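# Set the red cube beside the rightmost blue cube

## Task

Place the red cube on the table next to whichever blue cube lies farther toward the robot's right (the -y side), without moving that blue cube, and finish with neither gripper touching any cube.

## Robot and tools

Robot: two arms, left_arm and right_arm, each a six-joint arm with a two-finger parallel gripper and a wrist camera. Both face a table. The controller does the inverse kinematics: you command where the gripper should be, not joint angles.

Frames. Scene frame: origin at table-top height, midway between the nominal arm bases; +x points out over the table, +y toward left_arm, +z up. Image left and right do not match the arm names. The robot's right is -y. Bases: left_arm near (-0.037, +0.271, +0.025) m, right_arm near (+0.017, -0.314, +0.014) m, each turned very slightly about z. Hand positions, quaternions (wxyz), velocities and targets in results are in each arm's own base frame. Fixed cameras and the table use the scene frame. Offsets you send are along the axes of that arm's current Hand target, i.e. the gripper's own axes: fingers point along gripper +z and open and close along gripper y. end_effector_position is the point between the finger pads, about 1 cm short of the tips.

execute_actions(actions, cameras). actions is a list of up to 15 actions; each action is a list of up to 15 rows, one row per 1/30 s step, and the last row repeats to fill 15 steps (0.5 s per action). Every row holds 14 numbers in [-1, 1], one list covering both arms: left_arm dx, dy, dz, rx, ry, rz, opening, then right_arm in the same order. The six pose numbers are an offset from the Hand target as it stood when that action began, not from the prior row; 1.0 equals 0.6 m or 180 degrees, and rx, ry, rz form one rotation vector. Sending the same offset again in a new action moves further. Opening is absolute: +1 fully open (0.094 m), -1 closed. All zeros for an arm re-commands its current Hand target. An empty actions list returns state plus all camera images.

move(target, speed, blend, opening_speed, grip_force, blocking, cameras). target is one 14-number row laid out as above, or a list of up to 15 such rows; every row is an offset from the Hand targets at the start of the move (same scale: 1.0 = 0.6 m or 180 degrees), and openings are absolute. Paths are straight lines with no obstacle avoidance, and all of it must fit in 10 s. speed: m/s, 0.002 to 2.9, default 0.25 (turns up to twice that in rad/s); one value or one per target. blend: corner rounding in m for lists; 0 stops at each point. opening_speed: rate of finger change on the -1..+1 scale per second, at least 0.2. grip_force: newtons per pad, 10 to 50, one value or one per arm; it persists, and low values close slowly. blocking=false returns after about 0.5 s while the move continues. The result adds a move: line such as done, off_target, moving, held or fault, plus limits (paced = pose clipped, held = steps withheld).

wait(seconds 0 to 10) lets time pass holding commands. stop brakes a running move. zoom_image(camera, region [x0, y0, x1, y1] in pixels, at most 504 by 504) enlarges part of the latest image of cam_head_left, cam_head_right, cam_high, cam_low, cam_left_wrist or cam_right_wrist. read_manual gives only licence text. finished_scene(scene) ends the scene irreversibly; call it only once the red cube rests on the table near the right-hand blue cube and both grippers are clear, and make no other call in that reply.

Results: each arm's pose, Hand target (your last command after clipping; next offsets count from it), Joint positions (last number = finger opening in m), joint velocities, torques, grip_measured (finger opening on the command scale), Tool commands. Orientation commands are clipped to 40 degrees from the measured one per step. A gripper may rest a few cm short of its target from friction or weight; that alone does not mean contact. If it stays short, send the remaining distance as an offset. When gripping, grip_measured reads a bit below the part's width; to release, command an opening well above it.

Cameras: images 896x504; calibration (K, distortion, T_world_to_cam) is given per camera and may be off by a few mm or degrees; wrist images can lag while moving.

Avoid: dropping the cube or releasing it while moving, fast contact with the table or objects, knocking the blue cube, pushing anything off the table, arms or wrist cameras meeting each other (the clearance check does not guard gripper against gripper), closing one gripper on the other's fingers, steering a path near an arm's own base, long stretched or stalled pushes that heat motors (MOTOR HOT warns; 90 °C folds the arm). To end a push, command the target back past the gripper. Objects may occasionally be nudged by outside pushes; recheck before finishing.

Each tool is called after "Emit:" as name(argument=value, ...), one argument or row to a line, values as JSON.

## Session

Emit:
execute_actions(
  actions=[],
)

Scene clock: 0.00 s.
left_arm: end_effector_position=(+0.3993, -0.0016, +0.1059) grip_measured=+1.000 end_effector_quat_wxyz=(+0.600, -0.002, +0.800, +0.019) | right_arm: end_effector_position=(+0.3909, -0.0252, +0.1069) grip_measured=+1.000 end_effector_quat_wxyz=(+0.575, +0.082, +0.809, -0.086)
Joint positions: left_arm=[-0.037 1.549 0.348 0.918 -0.068 0.009 0.094] | right_arm=[0.071 1.484 0.375 0.763 0.304 0.06 0.094]
Joint velocities: within noise
Joint torques (N m): no reading
Heat: left arm: 30 °C; right arm: 25 °C.
Hand target: left_arm +0.4005, -0.0016, +0.1091; +0.603, -0.002, +0.798, +0.019 | right_arm +0.3913, -0.0254, +0.1078; +0.575, +0.083, +0.810, -0.087
Tool commands: left_gripper/opening=+1.0 right_gripper/opening=+1.0
camera_calibration:
cam_left_wrist: T_world_to_cam=[[0.0954381, -0.989932, -0.104528, -0.0141956], [-0.549484, 0.0351684, -0.834764, 0.340258], [0.830036, 0.137105, -0.540595, -0.170428], [0, 0, 0, 1]] pos_world=[0.329783, -0.00265254, 0.190419]
cam_right_wrist: T_world_to_cam=[[-0.197203, -0.980156, 0.020121, 0.0563012], [-0.577544, 0.0995658, -0.810265, 0.346181], [0.792183, -0.171407, -0.585718, -0.147331], [0, 0, 0, 1]] pos_world=[0.327751, -0.00453747, 0.193071]

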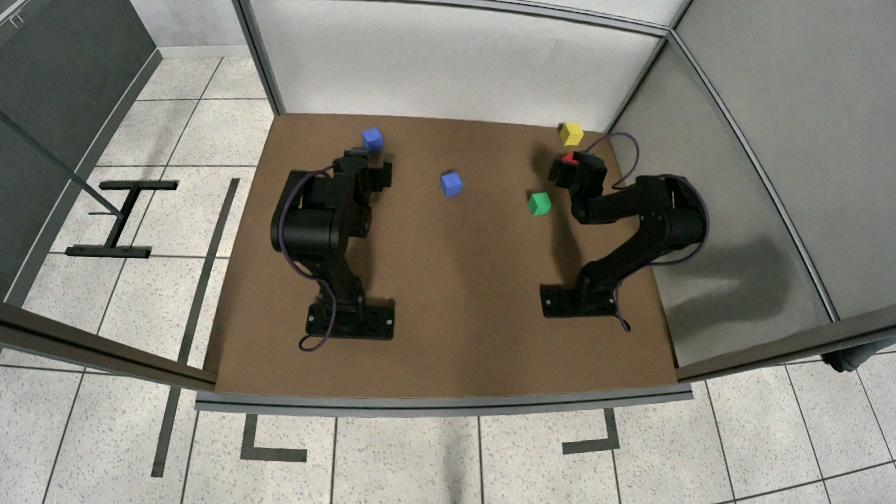

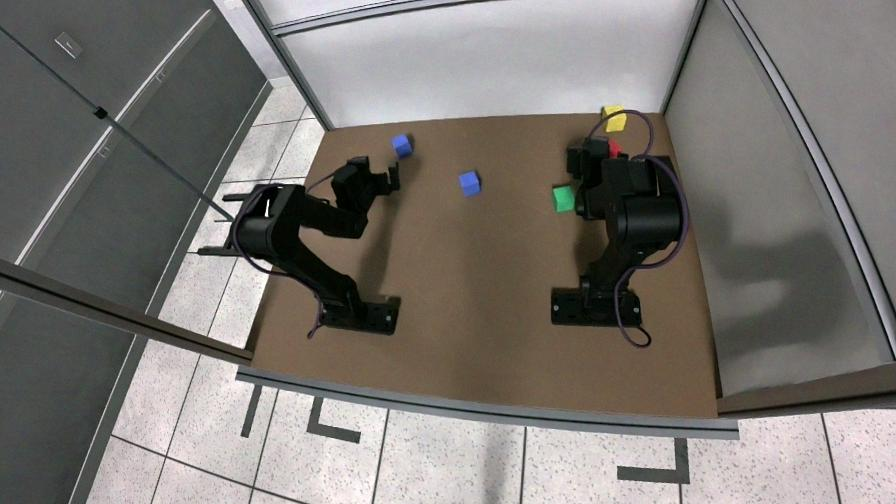

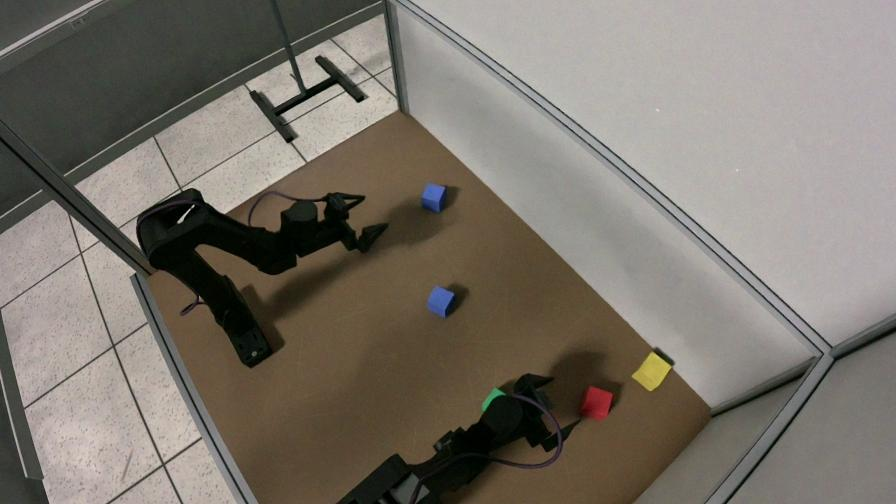

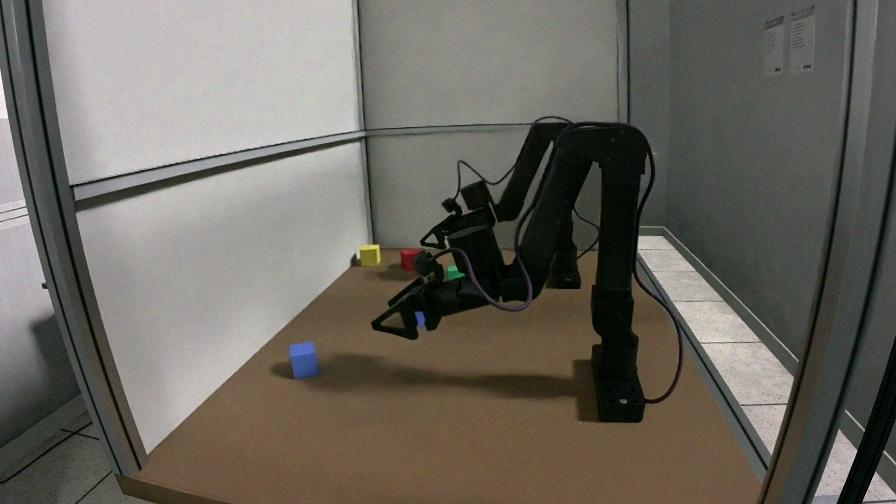

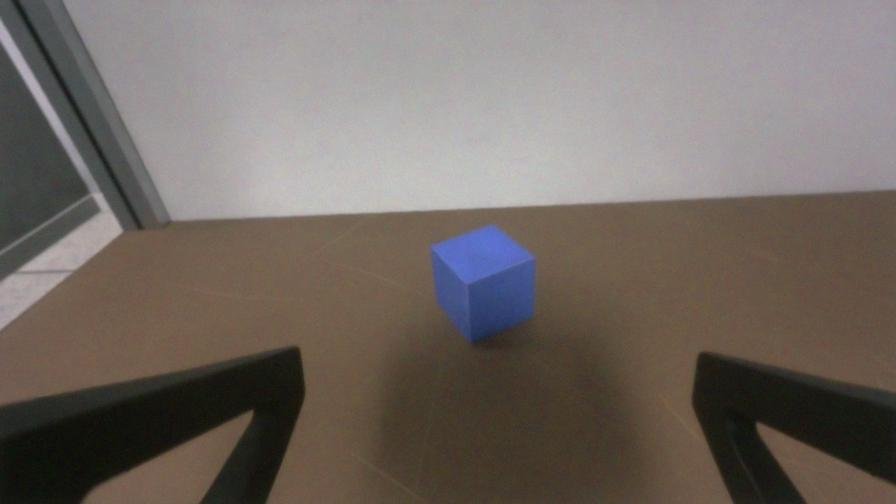

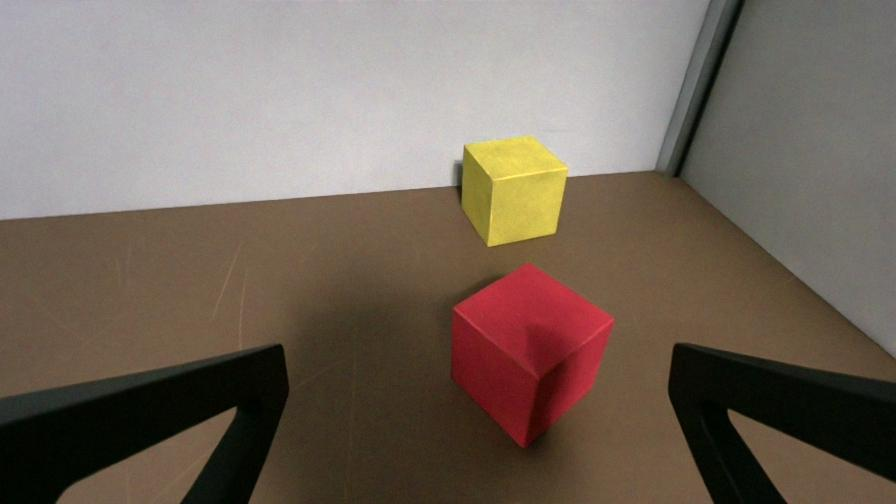

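Emit:
move(
  target=[0,0,0,0,0,0,1,-0.1033,-0.0602,0.144,-0.1544,0.3705,-0.1908,1],
  speed=0.6,
  cameras=["cam_right_wrist","cam_head_right"],
)

Emit:
zoom_image(
  camera="cam_head_right",
  region=[430, 150, 510, 210],
)

Scene clock: 36.37 s.
left_arm: end_effector_position=(+0.3993, -0.0016, +0.1059) grip_measured=+1.000 end_effector_quat_wxyz=(+0.600, -0.002, +0.800, +0.019) | right_arm: end_effector_position=(+0.4809, -0.0848, +0.1435) grip_measured=+1.000 end_effector_quat_wxyz=(+0.072, -0.233, +0.969, -0.029)
Joint positions: left_arm=[-0.037 1.549 0.348 0.918 -0.068 0.009 0.094] | right_arm=[-0.178 2.409 2.559 -1.565 -0.004 -0.65 0.094]
Joint torques (N m): left_arm=[0.08 -5.76 5 1.89 -0.03 0.02] | right_arm=[0.36 -11.34 7.19 0.13 -0.04 -0.12]
Heat: left arm: 31 °C; right arm: 29 °C.
Hand target: left_arm +0.4005, -0.0016, +0.1091; +0.603, -0.002, +0.798, +0.019 | right_arm +0.4822, -0.0829, +0.1400; +0.001, -0.242, +0.970, +0.000
Off the commanded pose: left_arm 0.003 m, 0 deg | right_arm 0.004 m, 9 deg.
joint sent to its limit (right arm) — joint 4 (wrist pitch), lower limit. The joint targets are off in orientation, not in position.
move: off_target (right_arm)
camera_calibration:
cam_right_wrist: T_world_to_cam=[[0.443011, -0.895286, 0.046958, -0.289686], [-0.887174, -0.430251, 0.166753, 0.397492], [-0.129088, -0.115533, -0.98488, 0.297655], [0, 0, 0, 1]] pos_world=[0.519402, -0.0539411, 0.240475]
Images, in order (width x height): cam_head_right 896x504, cam_right_wrist 896x504.

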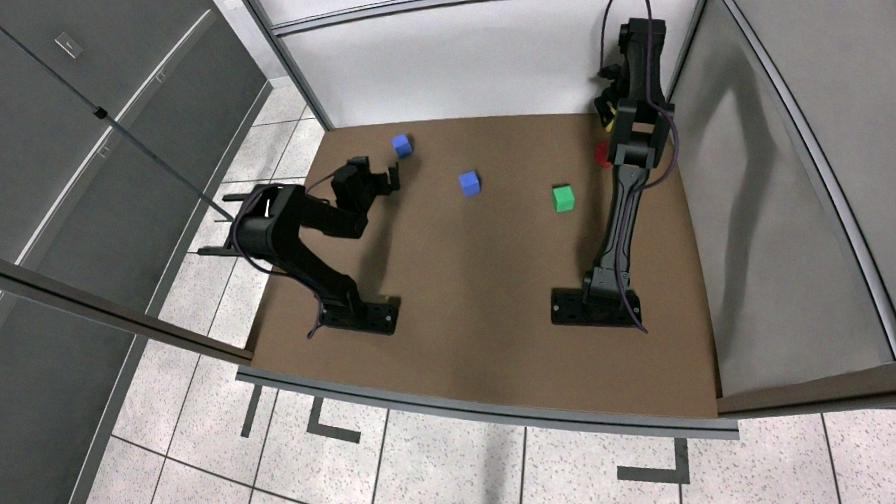

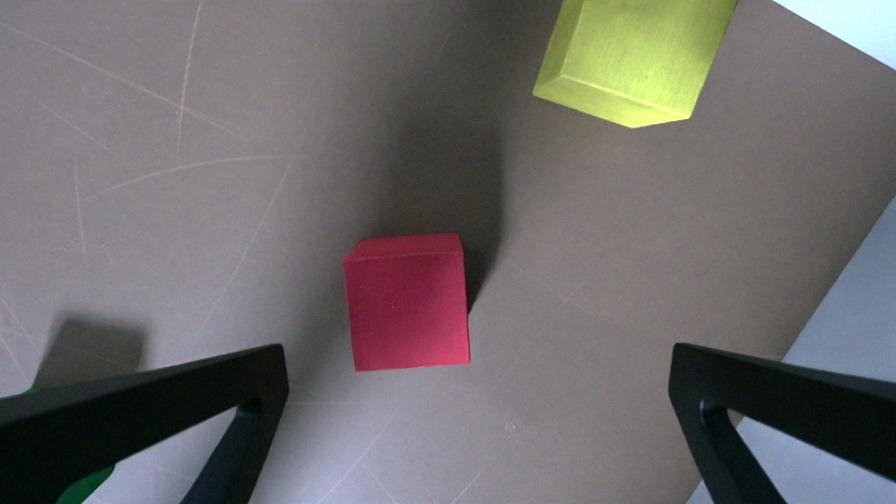

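Scaled by 6.300 from the camera's 896x504 image, which has a finer 1280x720 frame.

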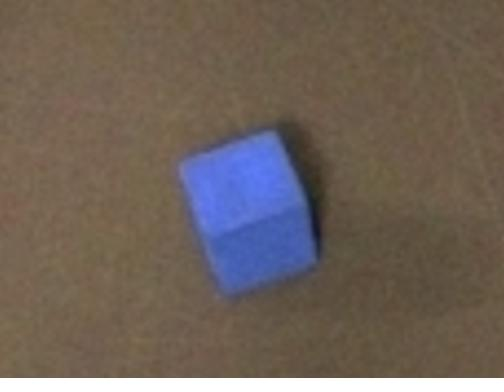

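Emit:
move(
  target=[
    [0,0,0,0,0,0,1,0.0195,0.0236,0.10,0,0,0,1],
    [0,0,0,0,0,0,1,0.0195,0.0236,0.2133,0,0,0,1],
    [0,0,0,0,0,0,1,0.0195,0.0236,0.2133,0,0,0,-0.05],
    [0,0,0,0,0,0,1,0.0195,0.0236,0.05,0,0,0,-0.05],
  ],
  blend=[0.01,0,0,0],
  speed=0.25,
  opening_speed=2.5,
  cameras=["cam_right_wrist","cam_high"],
)

Scene clock: 66.27 s.
left_arm: end_effector_position=(+0.3993, -0.0016, +0.1059) grip_measured=+1.000 end_effector_quat_wxyz=(+0.600, -0.002, +0.800, +0.019) | right_arm: end_effector_position=(+0.4668, -0.0789, +0.1142) grip_measured=+0.052 end_effector_quat_wxyz=(+0.025, -0.237, +0.971, -0.010)
Joint positions: left_arm=[-0.037 1.549 0.348 0.918 -0.068 0.009 0.094] | right_arm=[-0.17 2.422 2.47 -1.566 -0.001 -0.65 0.049]
Joint torques (N m): left_arm=[0.06 -5.76 5.01 1.89 -0.04 0.02] | right_arm=[0.36 -12.04 6.02 -0.05 -0.06 -0.02]
Heat: left arm: 32 °C; right arm: 31 °C.
Hand target: left_arm +0.4005, -0.0016, +0.1091; +0.603, -0.002, +0.798, +0.019 | right_arm +0.4653, -0.0760, +0.1099; +0.001, -0.242, +0.970, +0.000
Off the commanded pose: left_arm 0.003 m, 0 deg | right_arm 0.005 m, 3 deg.
joint sent to its limit (right arm) — joint 4 (wrist pitch), lower limit. The joint targets still meet the commanded pose.
move: off_target (right_arm)
camera_calibration:
cam_right_wrist: T_world_to_cam=[[0.451733, -0.892072, -0.0120282, -0.273896], [-0.862669, -0.440202, 0.249048, 0.370856], [-0.227464, -0.102127, -0.968416, 0.312823], [0, 0, 0, 1]] pos_world=[0.51481, -0.0491361, 0.207288]
Images, in order (width x height): cam_high 896x504, cam_right_wrist 896x504.

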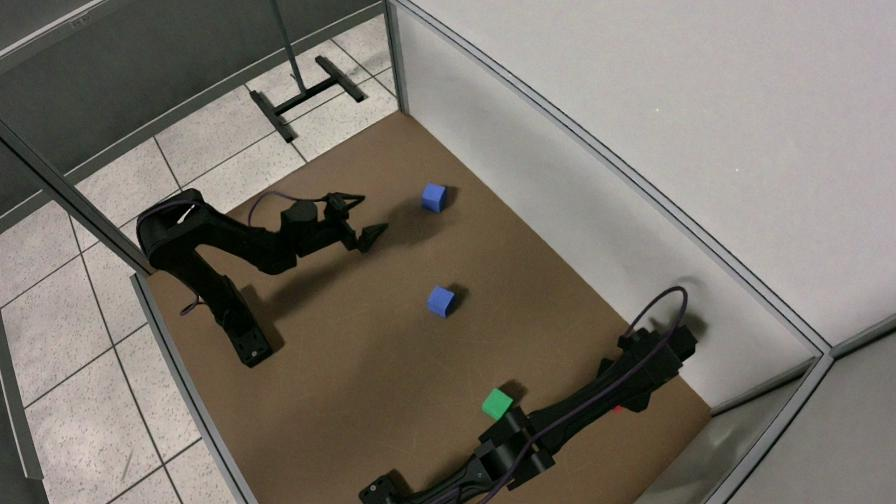

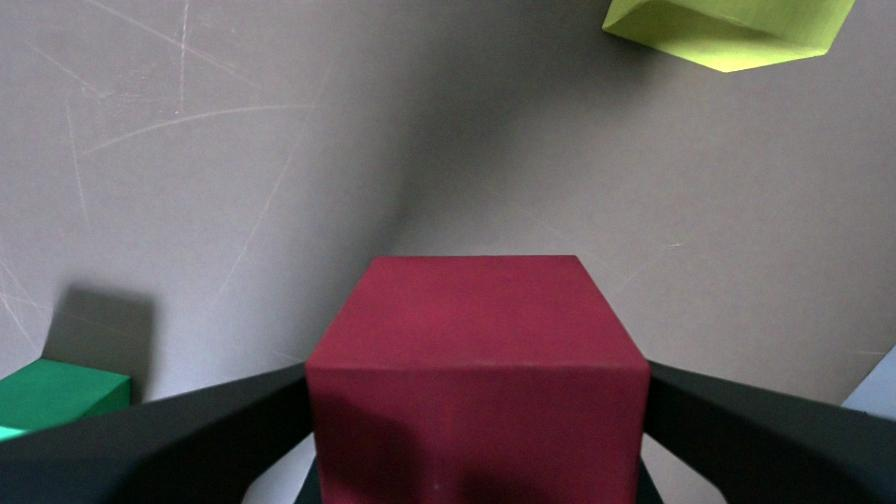

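Emit:
move(
  target=[0,0,0,0,0,0,1,0.002,0.654,0.017,0,0,0,-0.05],
  speed=0.35,
  cameras=["cam_right_wrist","cam_head_right","cam_head_left"],
)

Scene clock: 72.07 s.
left_arm: end_effector_position=(+0.3993, -0.0016, +0.1059) grip_measured=+1.000 end_effector_quat_wxyz=(+0.600, -0.002, +0.800, +0.019) | right_arm: end_effector_position=(+0.2742, +0.2678, +0.0986) grip_measured=+0.052 end_effector_quat_wxyz=(-0.003, -0.260, +0.966, +0.003)
Joint positions: left_arm=[-0.037 1.549 0.348 0.918 -0.068 0.009 0.094] | right_arm=[0.767 2.01 1.736 -1.301 -0.008 0.242 0.049]
Joint torques (N m): left_arm=[0.06 -5.76 5.01 1.89 -0.03 0.01] | right_arm=[-0.32 -8.65 7.8 -0.08 0.04 0.34]
Heat: left arm: 32 °C; right arm: 32 °C.
Hand target: left_arm +0.4005, -0.0016, +0.1091; +0.603, -0.002, +0.798, +0.019 | right_arm +0.2803, +0.2700, +0.0996; +0.001, -0.242, +0.970, +0.000
Off the commanded pose: left_arm 0.003 m, 0 deg | right_arm 0.007 m, 2 deg.
move: done
camera_calibration:
cam_right_wrist: T_world_to_cam=[[0.490454, -0.870074, -0.0492476, 0.109332], [-0.824952, -0.48175, 0.295586, 0.357368], [-0.280906, -0.104344, -0.954046, 0.303139], [0, 0, 0, 1]] pos_world=[0.326343, 0.29892, 0.18896]
Images, in order (width x height): cam_head_left 896x504, cam_head_right 896x504, cam_right_wrist 896x504.

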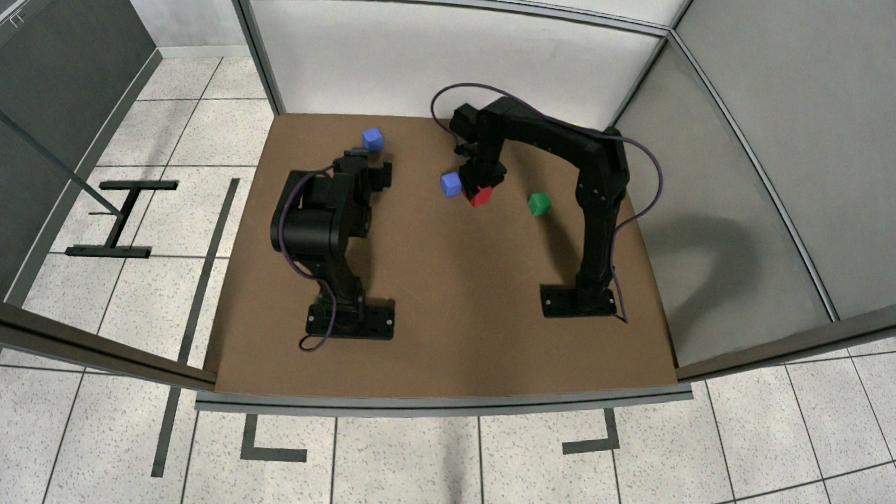

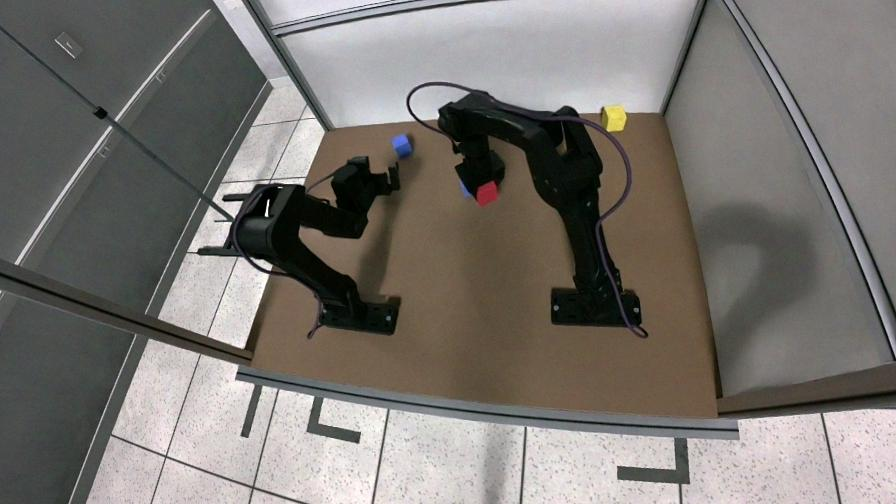

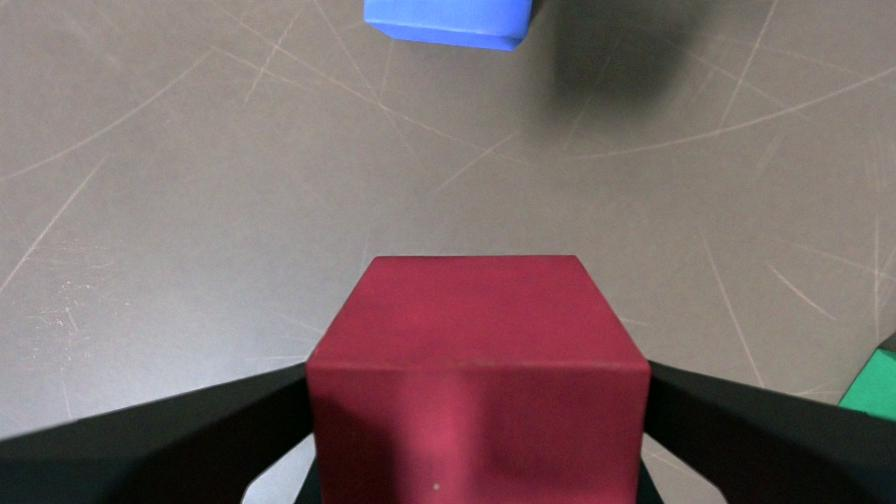

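Emit:
move(
  target=[
    [0,0,0,0,0,0,1,-0.064,0.0187,0.03,0,0,0,-0.05],
    [0,0,0,0,0,0,1,-0.064,0.0187,0.148,0,0,0,-0.05],
    [0,0,0,0,0,0,1,-0.064,0.0187,0.148,0,0,0,0.5],
    [0,0,0,0,0,0,1,-0.064,0.0187,-0.02,0,0,0,0.5],
  ],
  blend=[0.005,0,0,0],
  speed=[0.25,0.1,0.2,0.25],
  opening_speed=1.5,
  cameras=["cam_right_wrist","cam_head_right"],
)

Scene clock: 86.23 s.
left_arm: end_effector_position=(+0.3993, -0.0016, +0.1059) grip_measured=+1.000 end_effector_quat_wxyz=(+0.600, -0.002, +0.800, +0.019) | right_arm: end_effector_position=(+0.3056, +0.2980, +0.1012) grip_measured=+0.498 end_effector_quat_wxyz=(-0.010, -0.258, +0.966, -0.001)
Joint positions: left_arm=[-0.037 1.549 0.348 0.918 -0.068 0.009 0.094] | right_arm=[0.767 2.225 2.079 -1.443 -0.008 0.245 0.07]
Joint torques (N m): left_arm=[0.08 -5.76 5.01 1.89 -0.03 0.02] | right_arm=[-0.25 -13.22 7.21 -0.17 0.06 0.28]
Heat: left arm: 32 °C; right arm: 31 °C.
Hand target: left_arm +0.4005, -0.0016, +0.1091; +0.603, -0.002, +0.798, +0.019 | right_arm +0.3089, +0.2979, +0.1117; +0.001, -0.242, +0.970, +0.000
Off the commanded pose: left_arm 0.003 m, 0 deg | right_arm 0.011 m, 2 deg.
move: off_target (right_arm)
camera_calibration:
cam_right_wrist: T_world_to_cam=[[0.486971, -0.872247, -0.0452212, 0.12173], [-0.823152, -0.475641, 0.310141, 0.393242], [-0.292028, -0.113806, -0.949614, 0.323315], [0, 0, 0, 1]] pos_world=[0.358836, 0.330016, 0.190569]
Images, in order (width x height): cam_head_right 896x504, cam_right_wrist 896x504.

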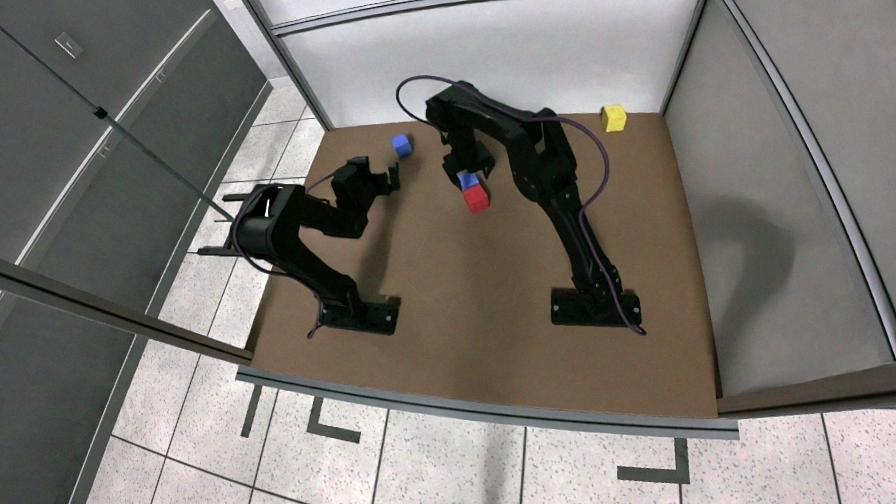

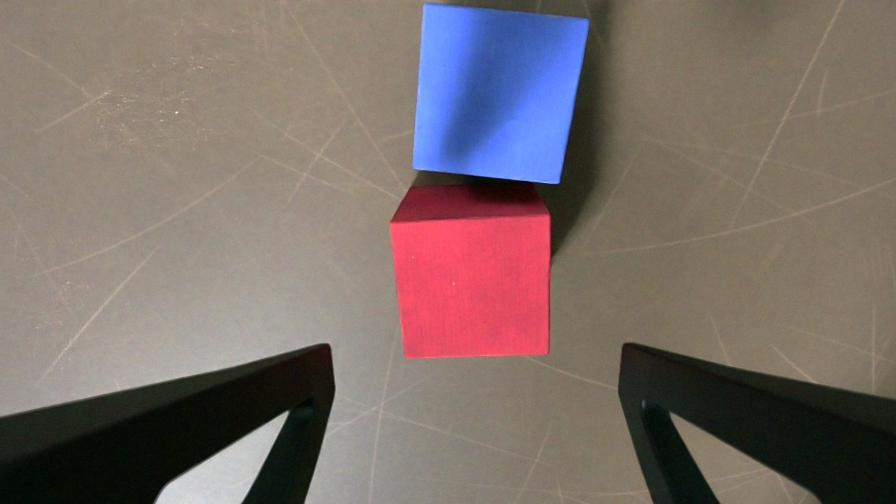

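The red cube is flat on the table close to the blue cube, and both hands are clear.

Emit:
finished_scene(
  scene=2,
)

The scene is finished: the task was done.


## Next scene

The same job, from a new start.

Emit:
execute_actions(
  actions=[],
)

Scene clock: 0.00 s.
left_arm: end_effector_position=(+0.4000, +0.0158, +0.0883) grip_measured=+1.000 end_effector_quat_wxyz=(+0.563, -0.031, +0.826, -0.022) | right_arm: end_effector_position=(+0.3990, -0.0151, +0.1137) grip_measured=+1.000 end_effector_quat_wxyz=(+0.591, +0.032, +0.805, -0.051)
Joint positions: left_arm=[0.065 1.559 0.387 0.796 0.061 -0.053 0.094] | right_arm=[0.024 1.492 0.378 0.809 0.144 -0.001 0.094]
Joint velocities: within noise
Joint torques (N m): no reading
Heat: left arm: 28 °C; right arm: 23 °C.
Hand target: left_arm +0.4010, +0.0159, +0.0908; +0.564, -0.031, +0.825, -0.022 | right_arm +0.3988, -0.0152, +0.1130; +0.588, +0.032, +0.807, -0.051
Tool commands: left_gripper/opening=+1.0 right_gripper/opening=+1.0
camera_calibration:
cam_left_wrist: T_world_to_cam=[[0.0894084, -0.995924, -0.0119062, -0.00456947], [-0.622701, -0.0465649, -0.781073, 0.351332], [0.777335, 0.0772485, -0.624326, -0.153511], [0, 0, 0, 1]] pos_world=[0.338513, 0.0236674, 0.178521]
cam_right_wrist: T_world_to_cam=[[-0.07533, -0.996968, 0.0195224, 0.0188381], [-0.562486, 0.0263188, -0.826388, 0.350152], [0.823368, -0.0732329, -0.562763, -0.161538], [0, 0, 0, 1]] pos_world=[0.33138, -0.00226457, 0.198086]

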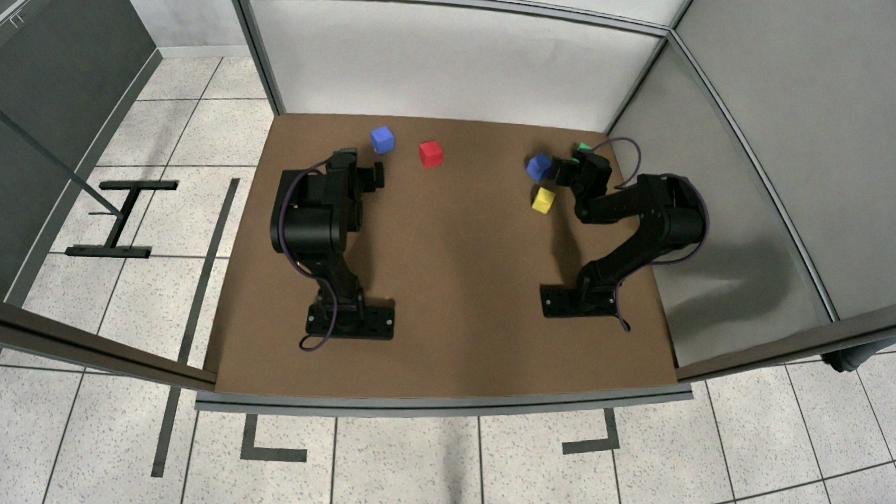

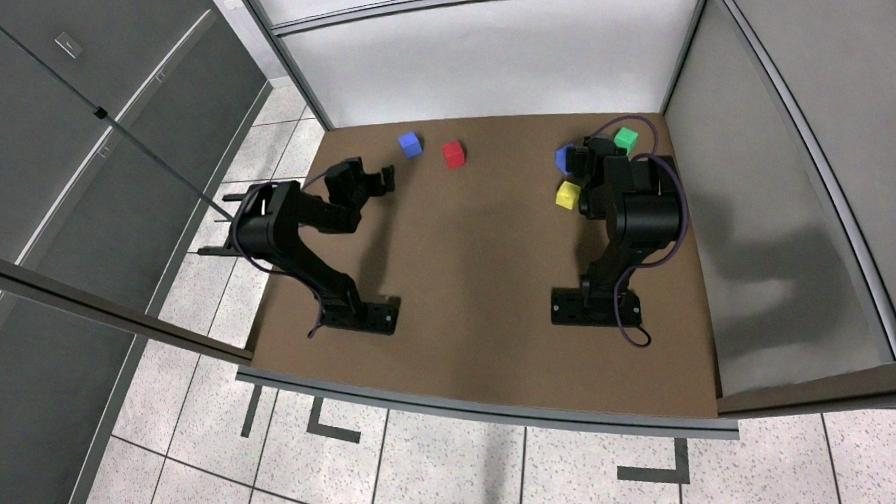

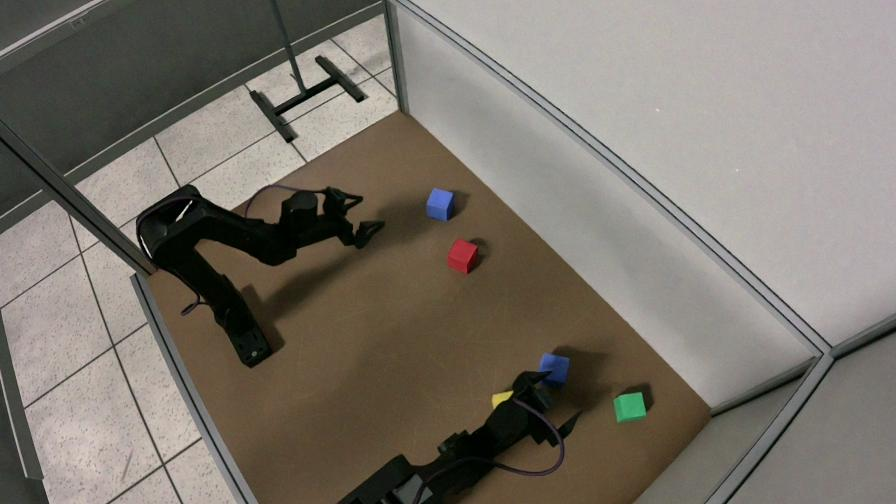

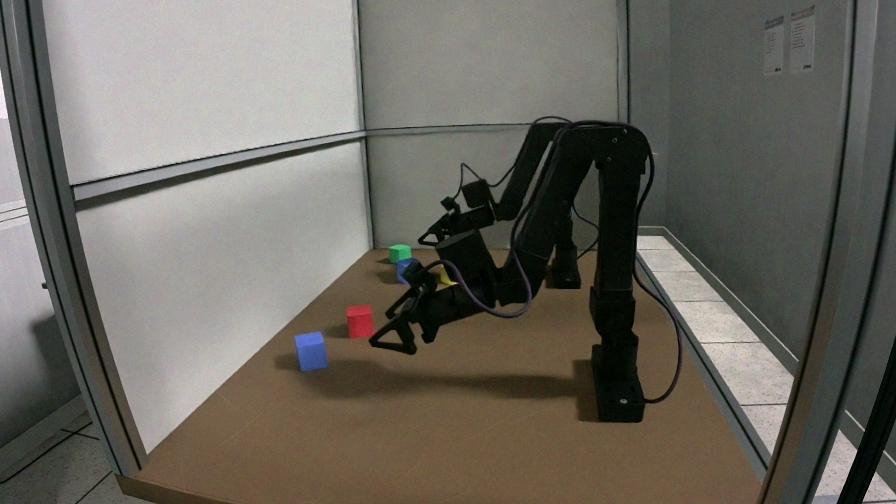

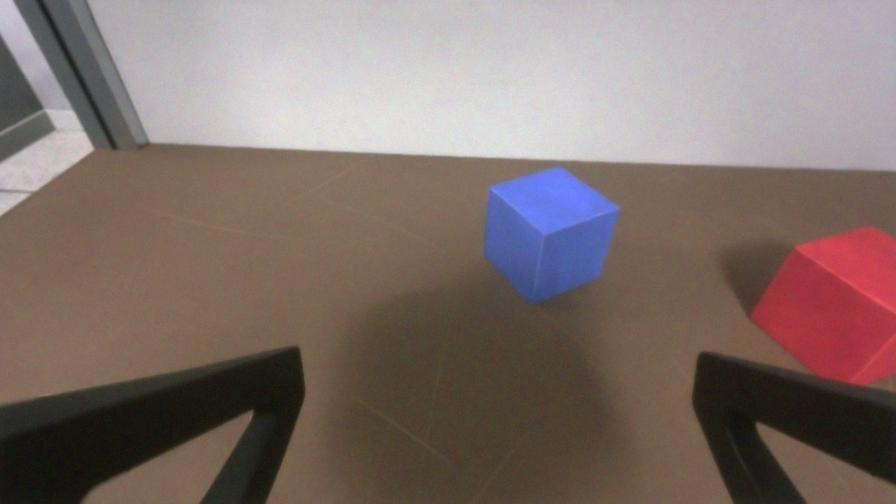

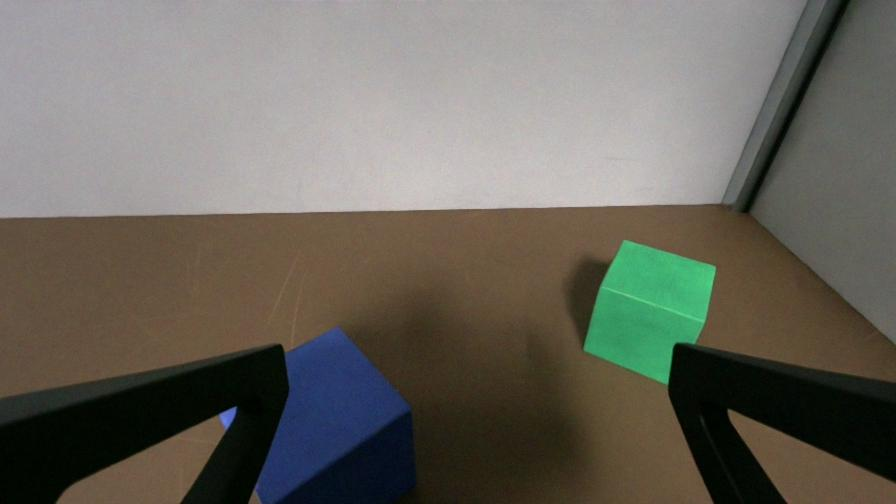

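Emit:
move(
  target=[0,0,0,0,0,0,1,-0.0788,0.6307,-0.0577,-0.1405,0.1723,-0.0773,1],
  speed=0.4,
  cameras=["cam_right_wrist","cam_head_right","cam_head_left"],
)

Emit:
zoom_image(
  camera="cam_head_right",
  region=[530, 130, 610, 220],
)

Scene clock: 32.07 s.
left_arm: end_effector_position=(+0.4000, +0.0158, +0.0883) grip_measured=+1.000 end_effector_quat_wxyz=(+0.563, -0.031, +0.826, -0.022) | right_arm: end_effector_position=(+0.4190, +0.3654, +0.1558) grip_measured=+1.000 end_effector_quat_wxyz=(+0.343, -0.197, +0.916, +0.065)
Joint positions: left_arm=[0.065 1.559 0.387 0.796 0.061 -0.053 0.094] | right_arm=[0.798 2.083 1.836 -0.65 0.258 0.283 0.094]
Joint torques (N m): left_arm=[0.05 -6.02 5.09 1.82 0 0.02] | right_arm=[-0.5 -10.37 8.96 1 0.11 0.38]
Heat: left arm: 29 °C; right arm: 28 °C.
Hand target: left_arm +0.4010, +0.0159, +0.0908; +0.564, -0.031, +0.825, -0.022 | right_arm +0.4233, +0.3649, +0.1518; +0.336, -0.179, +0.923, +0.065
Off the commanded pose: left_arm 0.003 m, 0 deg | right_arm 0.006 m, 2 deg.
move: done
camera_calibration:
cam_right_wrist: T_world_to_cam=[[0.422887, -0.905889, -0.0230403, 0.163409], [-0.831716, -0.377917, -0.406728, 0.581358], [0.359743, 0.191163, -0.913259, 0.0258222], [0, 0, 0, 1]] pos_world=[0.405132, 0.362799, 0.263802]
Images, in order (width x height): cam_head_left 896x504, cam_head_right 896x504, cam_right_wrist 896x504.

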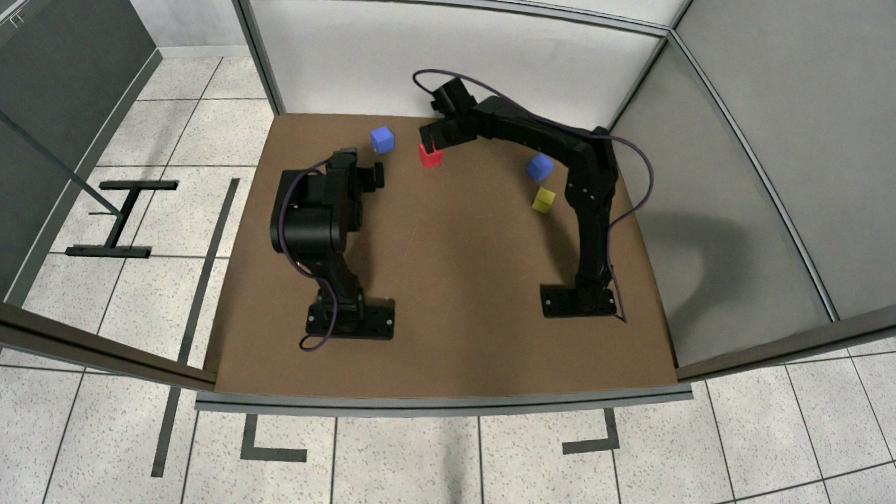

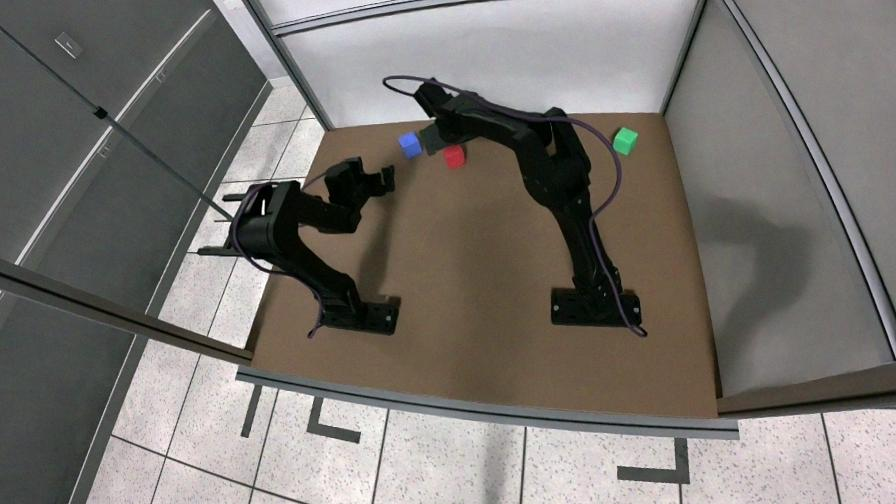

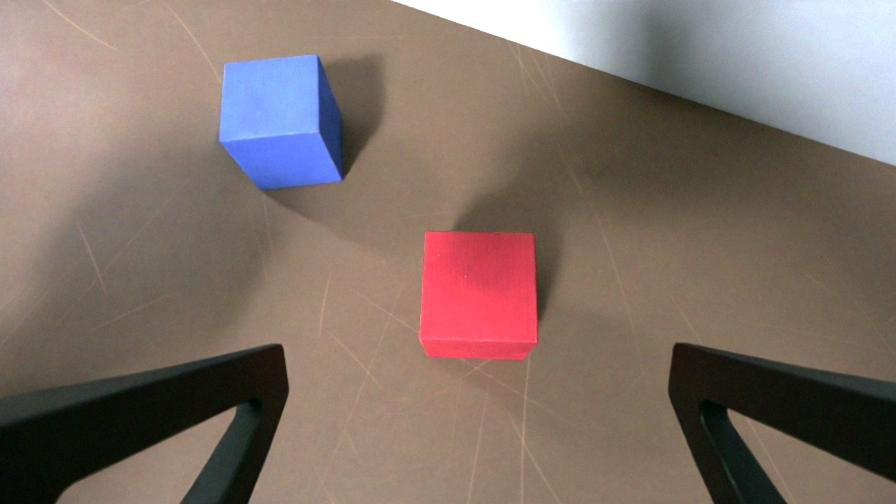

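Scaled by 5.600 from the camera's 896x504 image, which has a finer 1280x720 frame.

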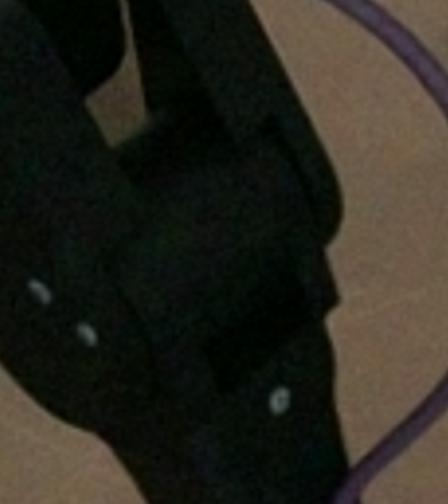

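Emit:
zoom_image(
  camera="cam_head_left",
  region=[500, 130, 580, 220],
)

Emit:
move(
  target=[
    [0,0,0,0,0,0,1,0.0685,-0.001,0.085,0,0,0,1],
    [0,0,0,0,0,0,1,0.0685,-0.001,0.2517,0,0,0,1],
    [0,0,0,0,0,0,1,0.0685,-0.001,0.2517,0,0,0,-0.05],
    [0,0,0,0,0,0,1,-0.03,-0.001,0.134,0,0,0,-0.05],
  ],
  blend=[0.01,0,0,0],
  speed=0.25,
  opening_speed=2.5,
  cameras=["cam_right_wrist"],
)

Scaled by 5.600 from the camera's 896x504 image, which has a finer 1280x720 frame.

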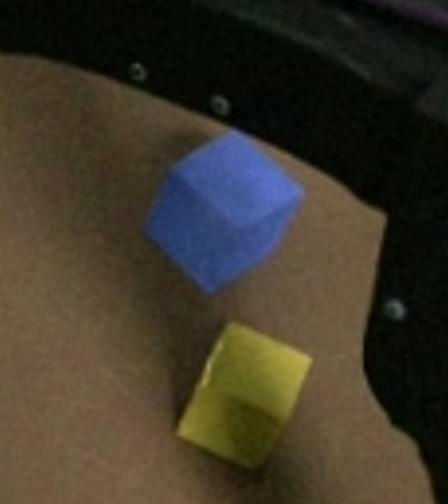

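Scene clock: 48.37 s.
left_arm: end_effector_position=(+0.4000, +0.0158, +0.0883) grip_measured=+1.000 end_effector_quat_wxyz=(+0.563, -0.031, +0.826, -0.022) | right_arm: end_effector_position=(+0.4810, +0.3854, +0.0757) grip_measured=+0.104 end_effector_quat_wxyz=(+0.319, -0.187, +0.928, +0.052)
Joint positions: left_arm=[0.065 1.559 0.387 0.796 0.061 -0.053 0.094] | right_arm=[0.74 2.431 2.13 -0.648 0.228 0.268 0.052]
Joint torques (N m): left_arm=[0.08 -6.01 5.11 1.82 0 0.02] | right_arm=[0.08 -17.87 8.47 1.05 0.09 0.09]
Heat: left arm: 29 °C; right arm: 28 °C.
Hand target: left_arm +0.4010, +0.0159, +0.0908; +0.564, -0.031, +0.825, -0.022 | right_arm +0.4841, +0.3889, +0.1016; +0.336, -0.179, +0.923, +0.065
Off the commanded pose: left_arm 0.003 m, 0 deg | right_arm 0.026 m, 3 deg.
move: off_target (right_arm)
camera_calibration:
cam_right_wrist: T_world_to_cam=[[0.395597, -0.918246, -0.0181136, 0.170938], [-0.861339, -0.364091, -0.354307, 0.612852], [0.318746, 0.155765, -0.934954, -0.0384299], [0, 0, 0, 1]] pos_world=[0.4725, 0.386083, 0.184304]
Images, in order (width x height): cam_right_wrist 896x504.

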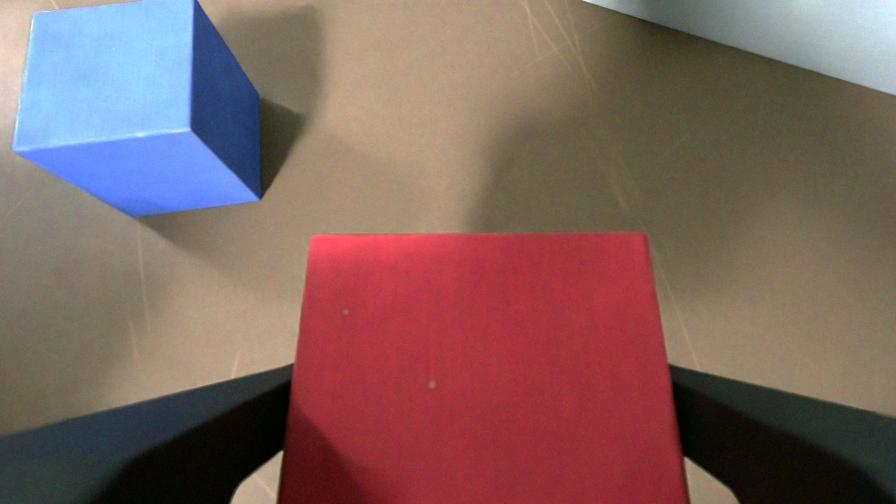

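Emit:
move(
  target=[0,0,0,0,0,0,1,0.2522,-0.5793,-0.2988,-0.0429,0,-0.0511,-0.05],
  speed=0.35,
  cameras=["cam_right_wrist","cam_high"],
)

Scene clock: 75.27 s.
left_arm: end_effector_position=(+0.4000, +0.0158, +0.0883) grip_measured=+1.000 end_effector_quat_wxyz=(+0.563, -0.031, +0.826, -0.022) | right_arm: end_effector_position=(+0.3936, -0.0239, +0.1345) grip_measured=+0.104 end_effector_quat_wxyz=(+0.320, -0.264, +0.905, +0.093)
Joint positions: left_arm=[0.065 1.559 0.387 0.796 0.061 -0.053 0.094] | right_arm=[-0.28 1.604 1.182 -0.658 -0.489 -0.723 0.052]
Joint velocities: left_arm=[within noise] | right_arm=[0.007 0.012 -0.002 0.154 0.007 0.007 0.002]
Joint torques (N m): left_arm=[0.08 -6.01 5.09 1.82 0 0.02] | right_arm=[0.25 -6.24 8.8 0.8 -0.46 -0.12]
Heat: left arm: 30 °C; right arm: 42 °C.
Hand target: left_arm +0.4010, +0.0159, +0.0908; +0.564, -0.031, +0.825, -0.022 | right_arm +0.3995, -0.0200, +0.1418; +0.327, -0.274, +0.899, +0.100
Off the commanded pose: left_arm 0.003 m, 0 deg | right_arm 0.010 m, 2 deg.
move: done
camera_calibration:
cam_right_wrist: T_world_to_cam=[[0.551747, -0.83307, -0.0396189, -0.225772], [-0.781244, -0.499625, -0.374209, 0.377176], [0.291948, 0.237421, -0.926498, 0.1194], [0, 0, 0, 1]] pos_world=[0.384377, -0.0279855, 0.242821]
Images, in order (width x height): cam_high 896x504, cam_right_wrist 896x504.

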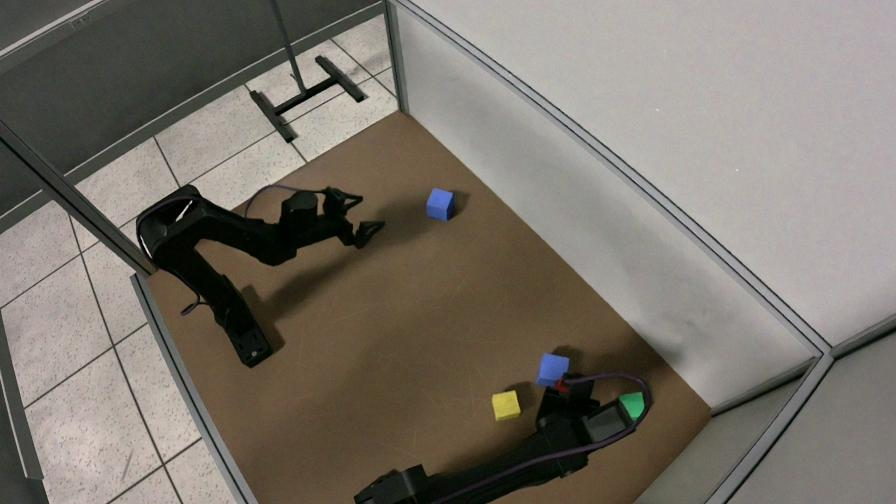

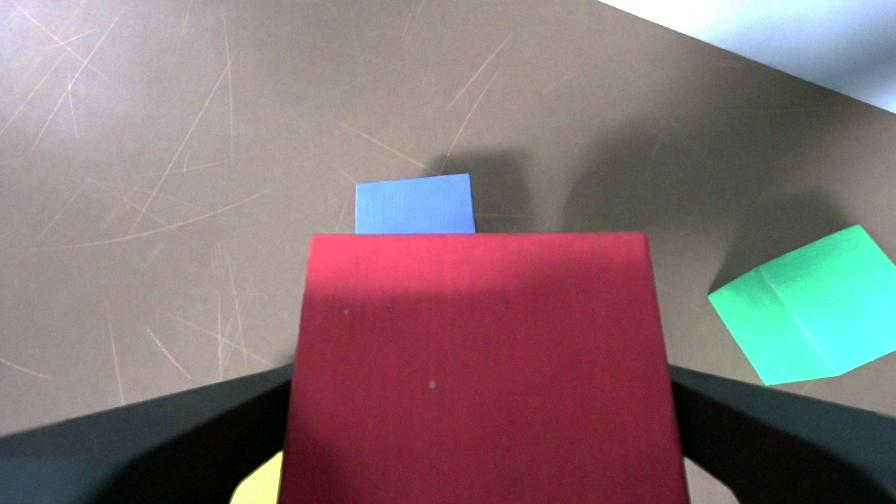

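Emit:
move(
  target=[
    [0,0,0,0,0,0,1,0.0548,0.003,0.128,0,0,0,-0.05],
    [0,0,0,0,0,0,1,0.1165,0.003,0.2013,0,0,0,-0.05],
    [0,0,0,0,0,0,1,0.1165,0.003,0.2013,0,0,0,0.5],
    [0,0,0,0,0,0,1,0.1165,0.003,0.0,0,0,0,0.5],
  ],
  blend=[0.005,0,0,0],
  speed=[0.25,0.08,0.2,0.25],
  opening_speed=1.5,
  cameras=["cam_right_wrist","cam_head_left"],
)

Scene clock: 94.87 s.
left_arm: end_effector_position=(+0.4000, +0.0158, +0.0883) grip_measured=+1.000 end_effector_quat_wxyz=(+0.563, -0.031, +0.826, -0.022) | right_arm: end_effector_position=(+0.3492, -0.0483, +0.0854) grip_measured=+0.498 end_effector_quat_wxyz=(+0.316, -0.267, +0.905, +0.099)
Joint positions: left_arm=[0.065 1.559 0.387 0.796 0.061 -0.053 0.094] | right_arm=[-0.414 1.557 0.944 -0.553 -0.556 -0.871 0.07]
Joint torques (N m): left_arm=[0.06 -6.01 5.11 1.82 0 0.02] | right_arm=[-0.39 -7.09 8.1 0.55 -0.47 -0.12]
Heat: left arm: 31 °C; right arm: 34 °C.
Hand target: left_arm +0.4010, +0.0159, +0.0908; +0.564, -0.031, +0.825, -0.022 | right_arm +0.3541, -0.0483, +0.0968; +0.327, -0.274, +0.899, +0.100
Off the commanded pose: left_arm 0.003 m, 0 deg | right_arm 0.012 m, 2 deg.
move: off_target (right_arm)
camera_calibration:
cam_right_wrist: T_world_to_cam=[[0.560307, -0.826699, -0.051238, -0.225216], [-0.77928, -0.505185, -0.370824, 0.31074], [0.280675, 0.247704, -0.927289, 0.0972107], [0, 0, 0, 1]] pos_world=[0.341059, -0.053284, 0.193833]
Images, in order (width x height): cam_head_left 896x504, cam_right_wrist 896x504.

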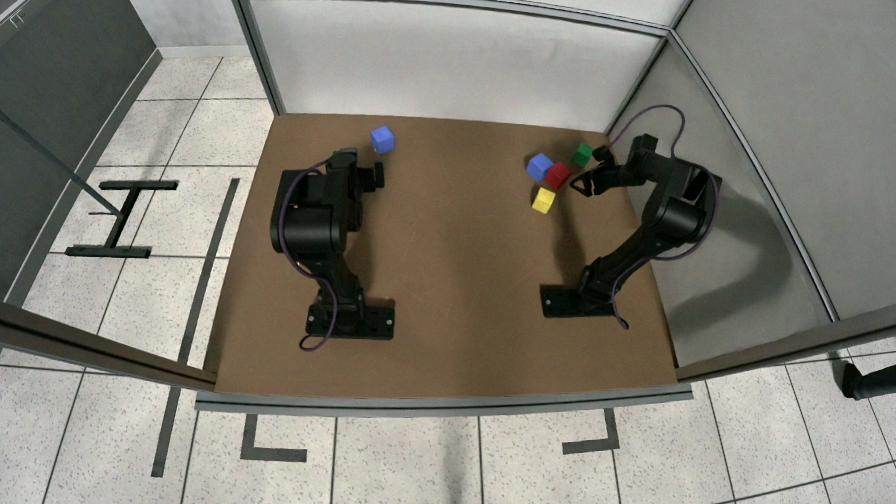

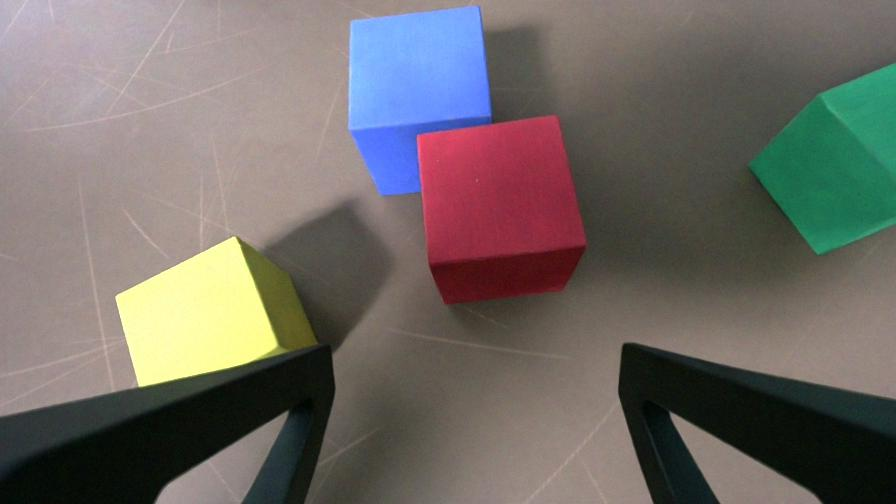

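Emit:
finished_scene(
  scene=3,
)

The scene is finished: the task was done.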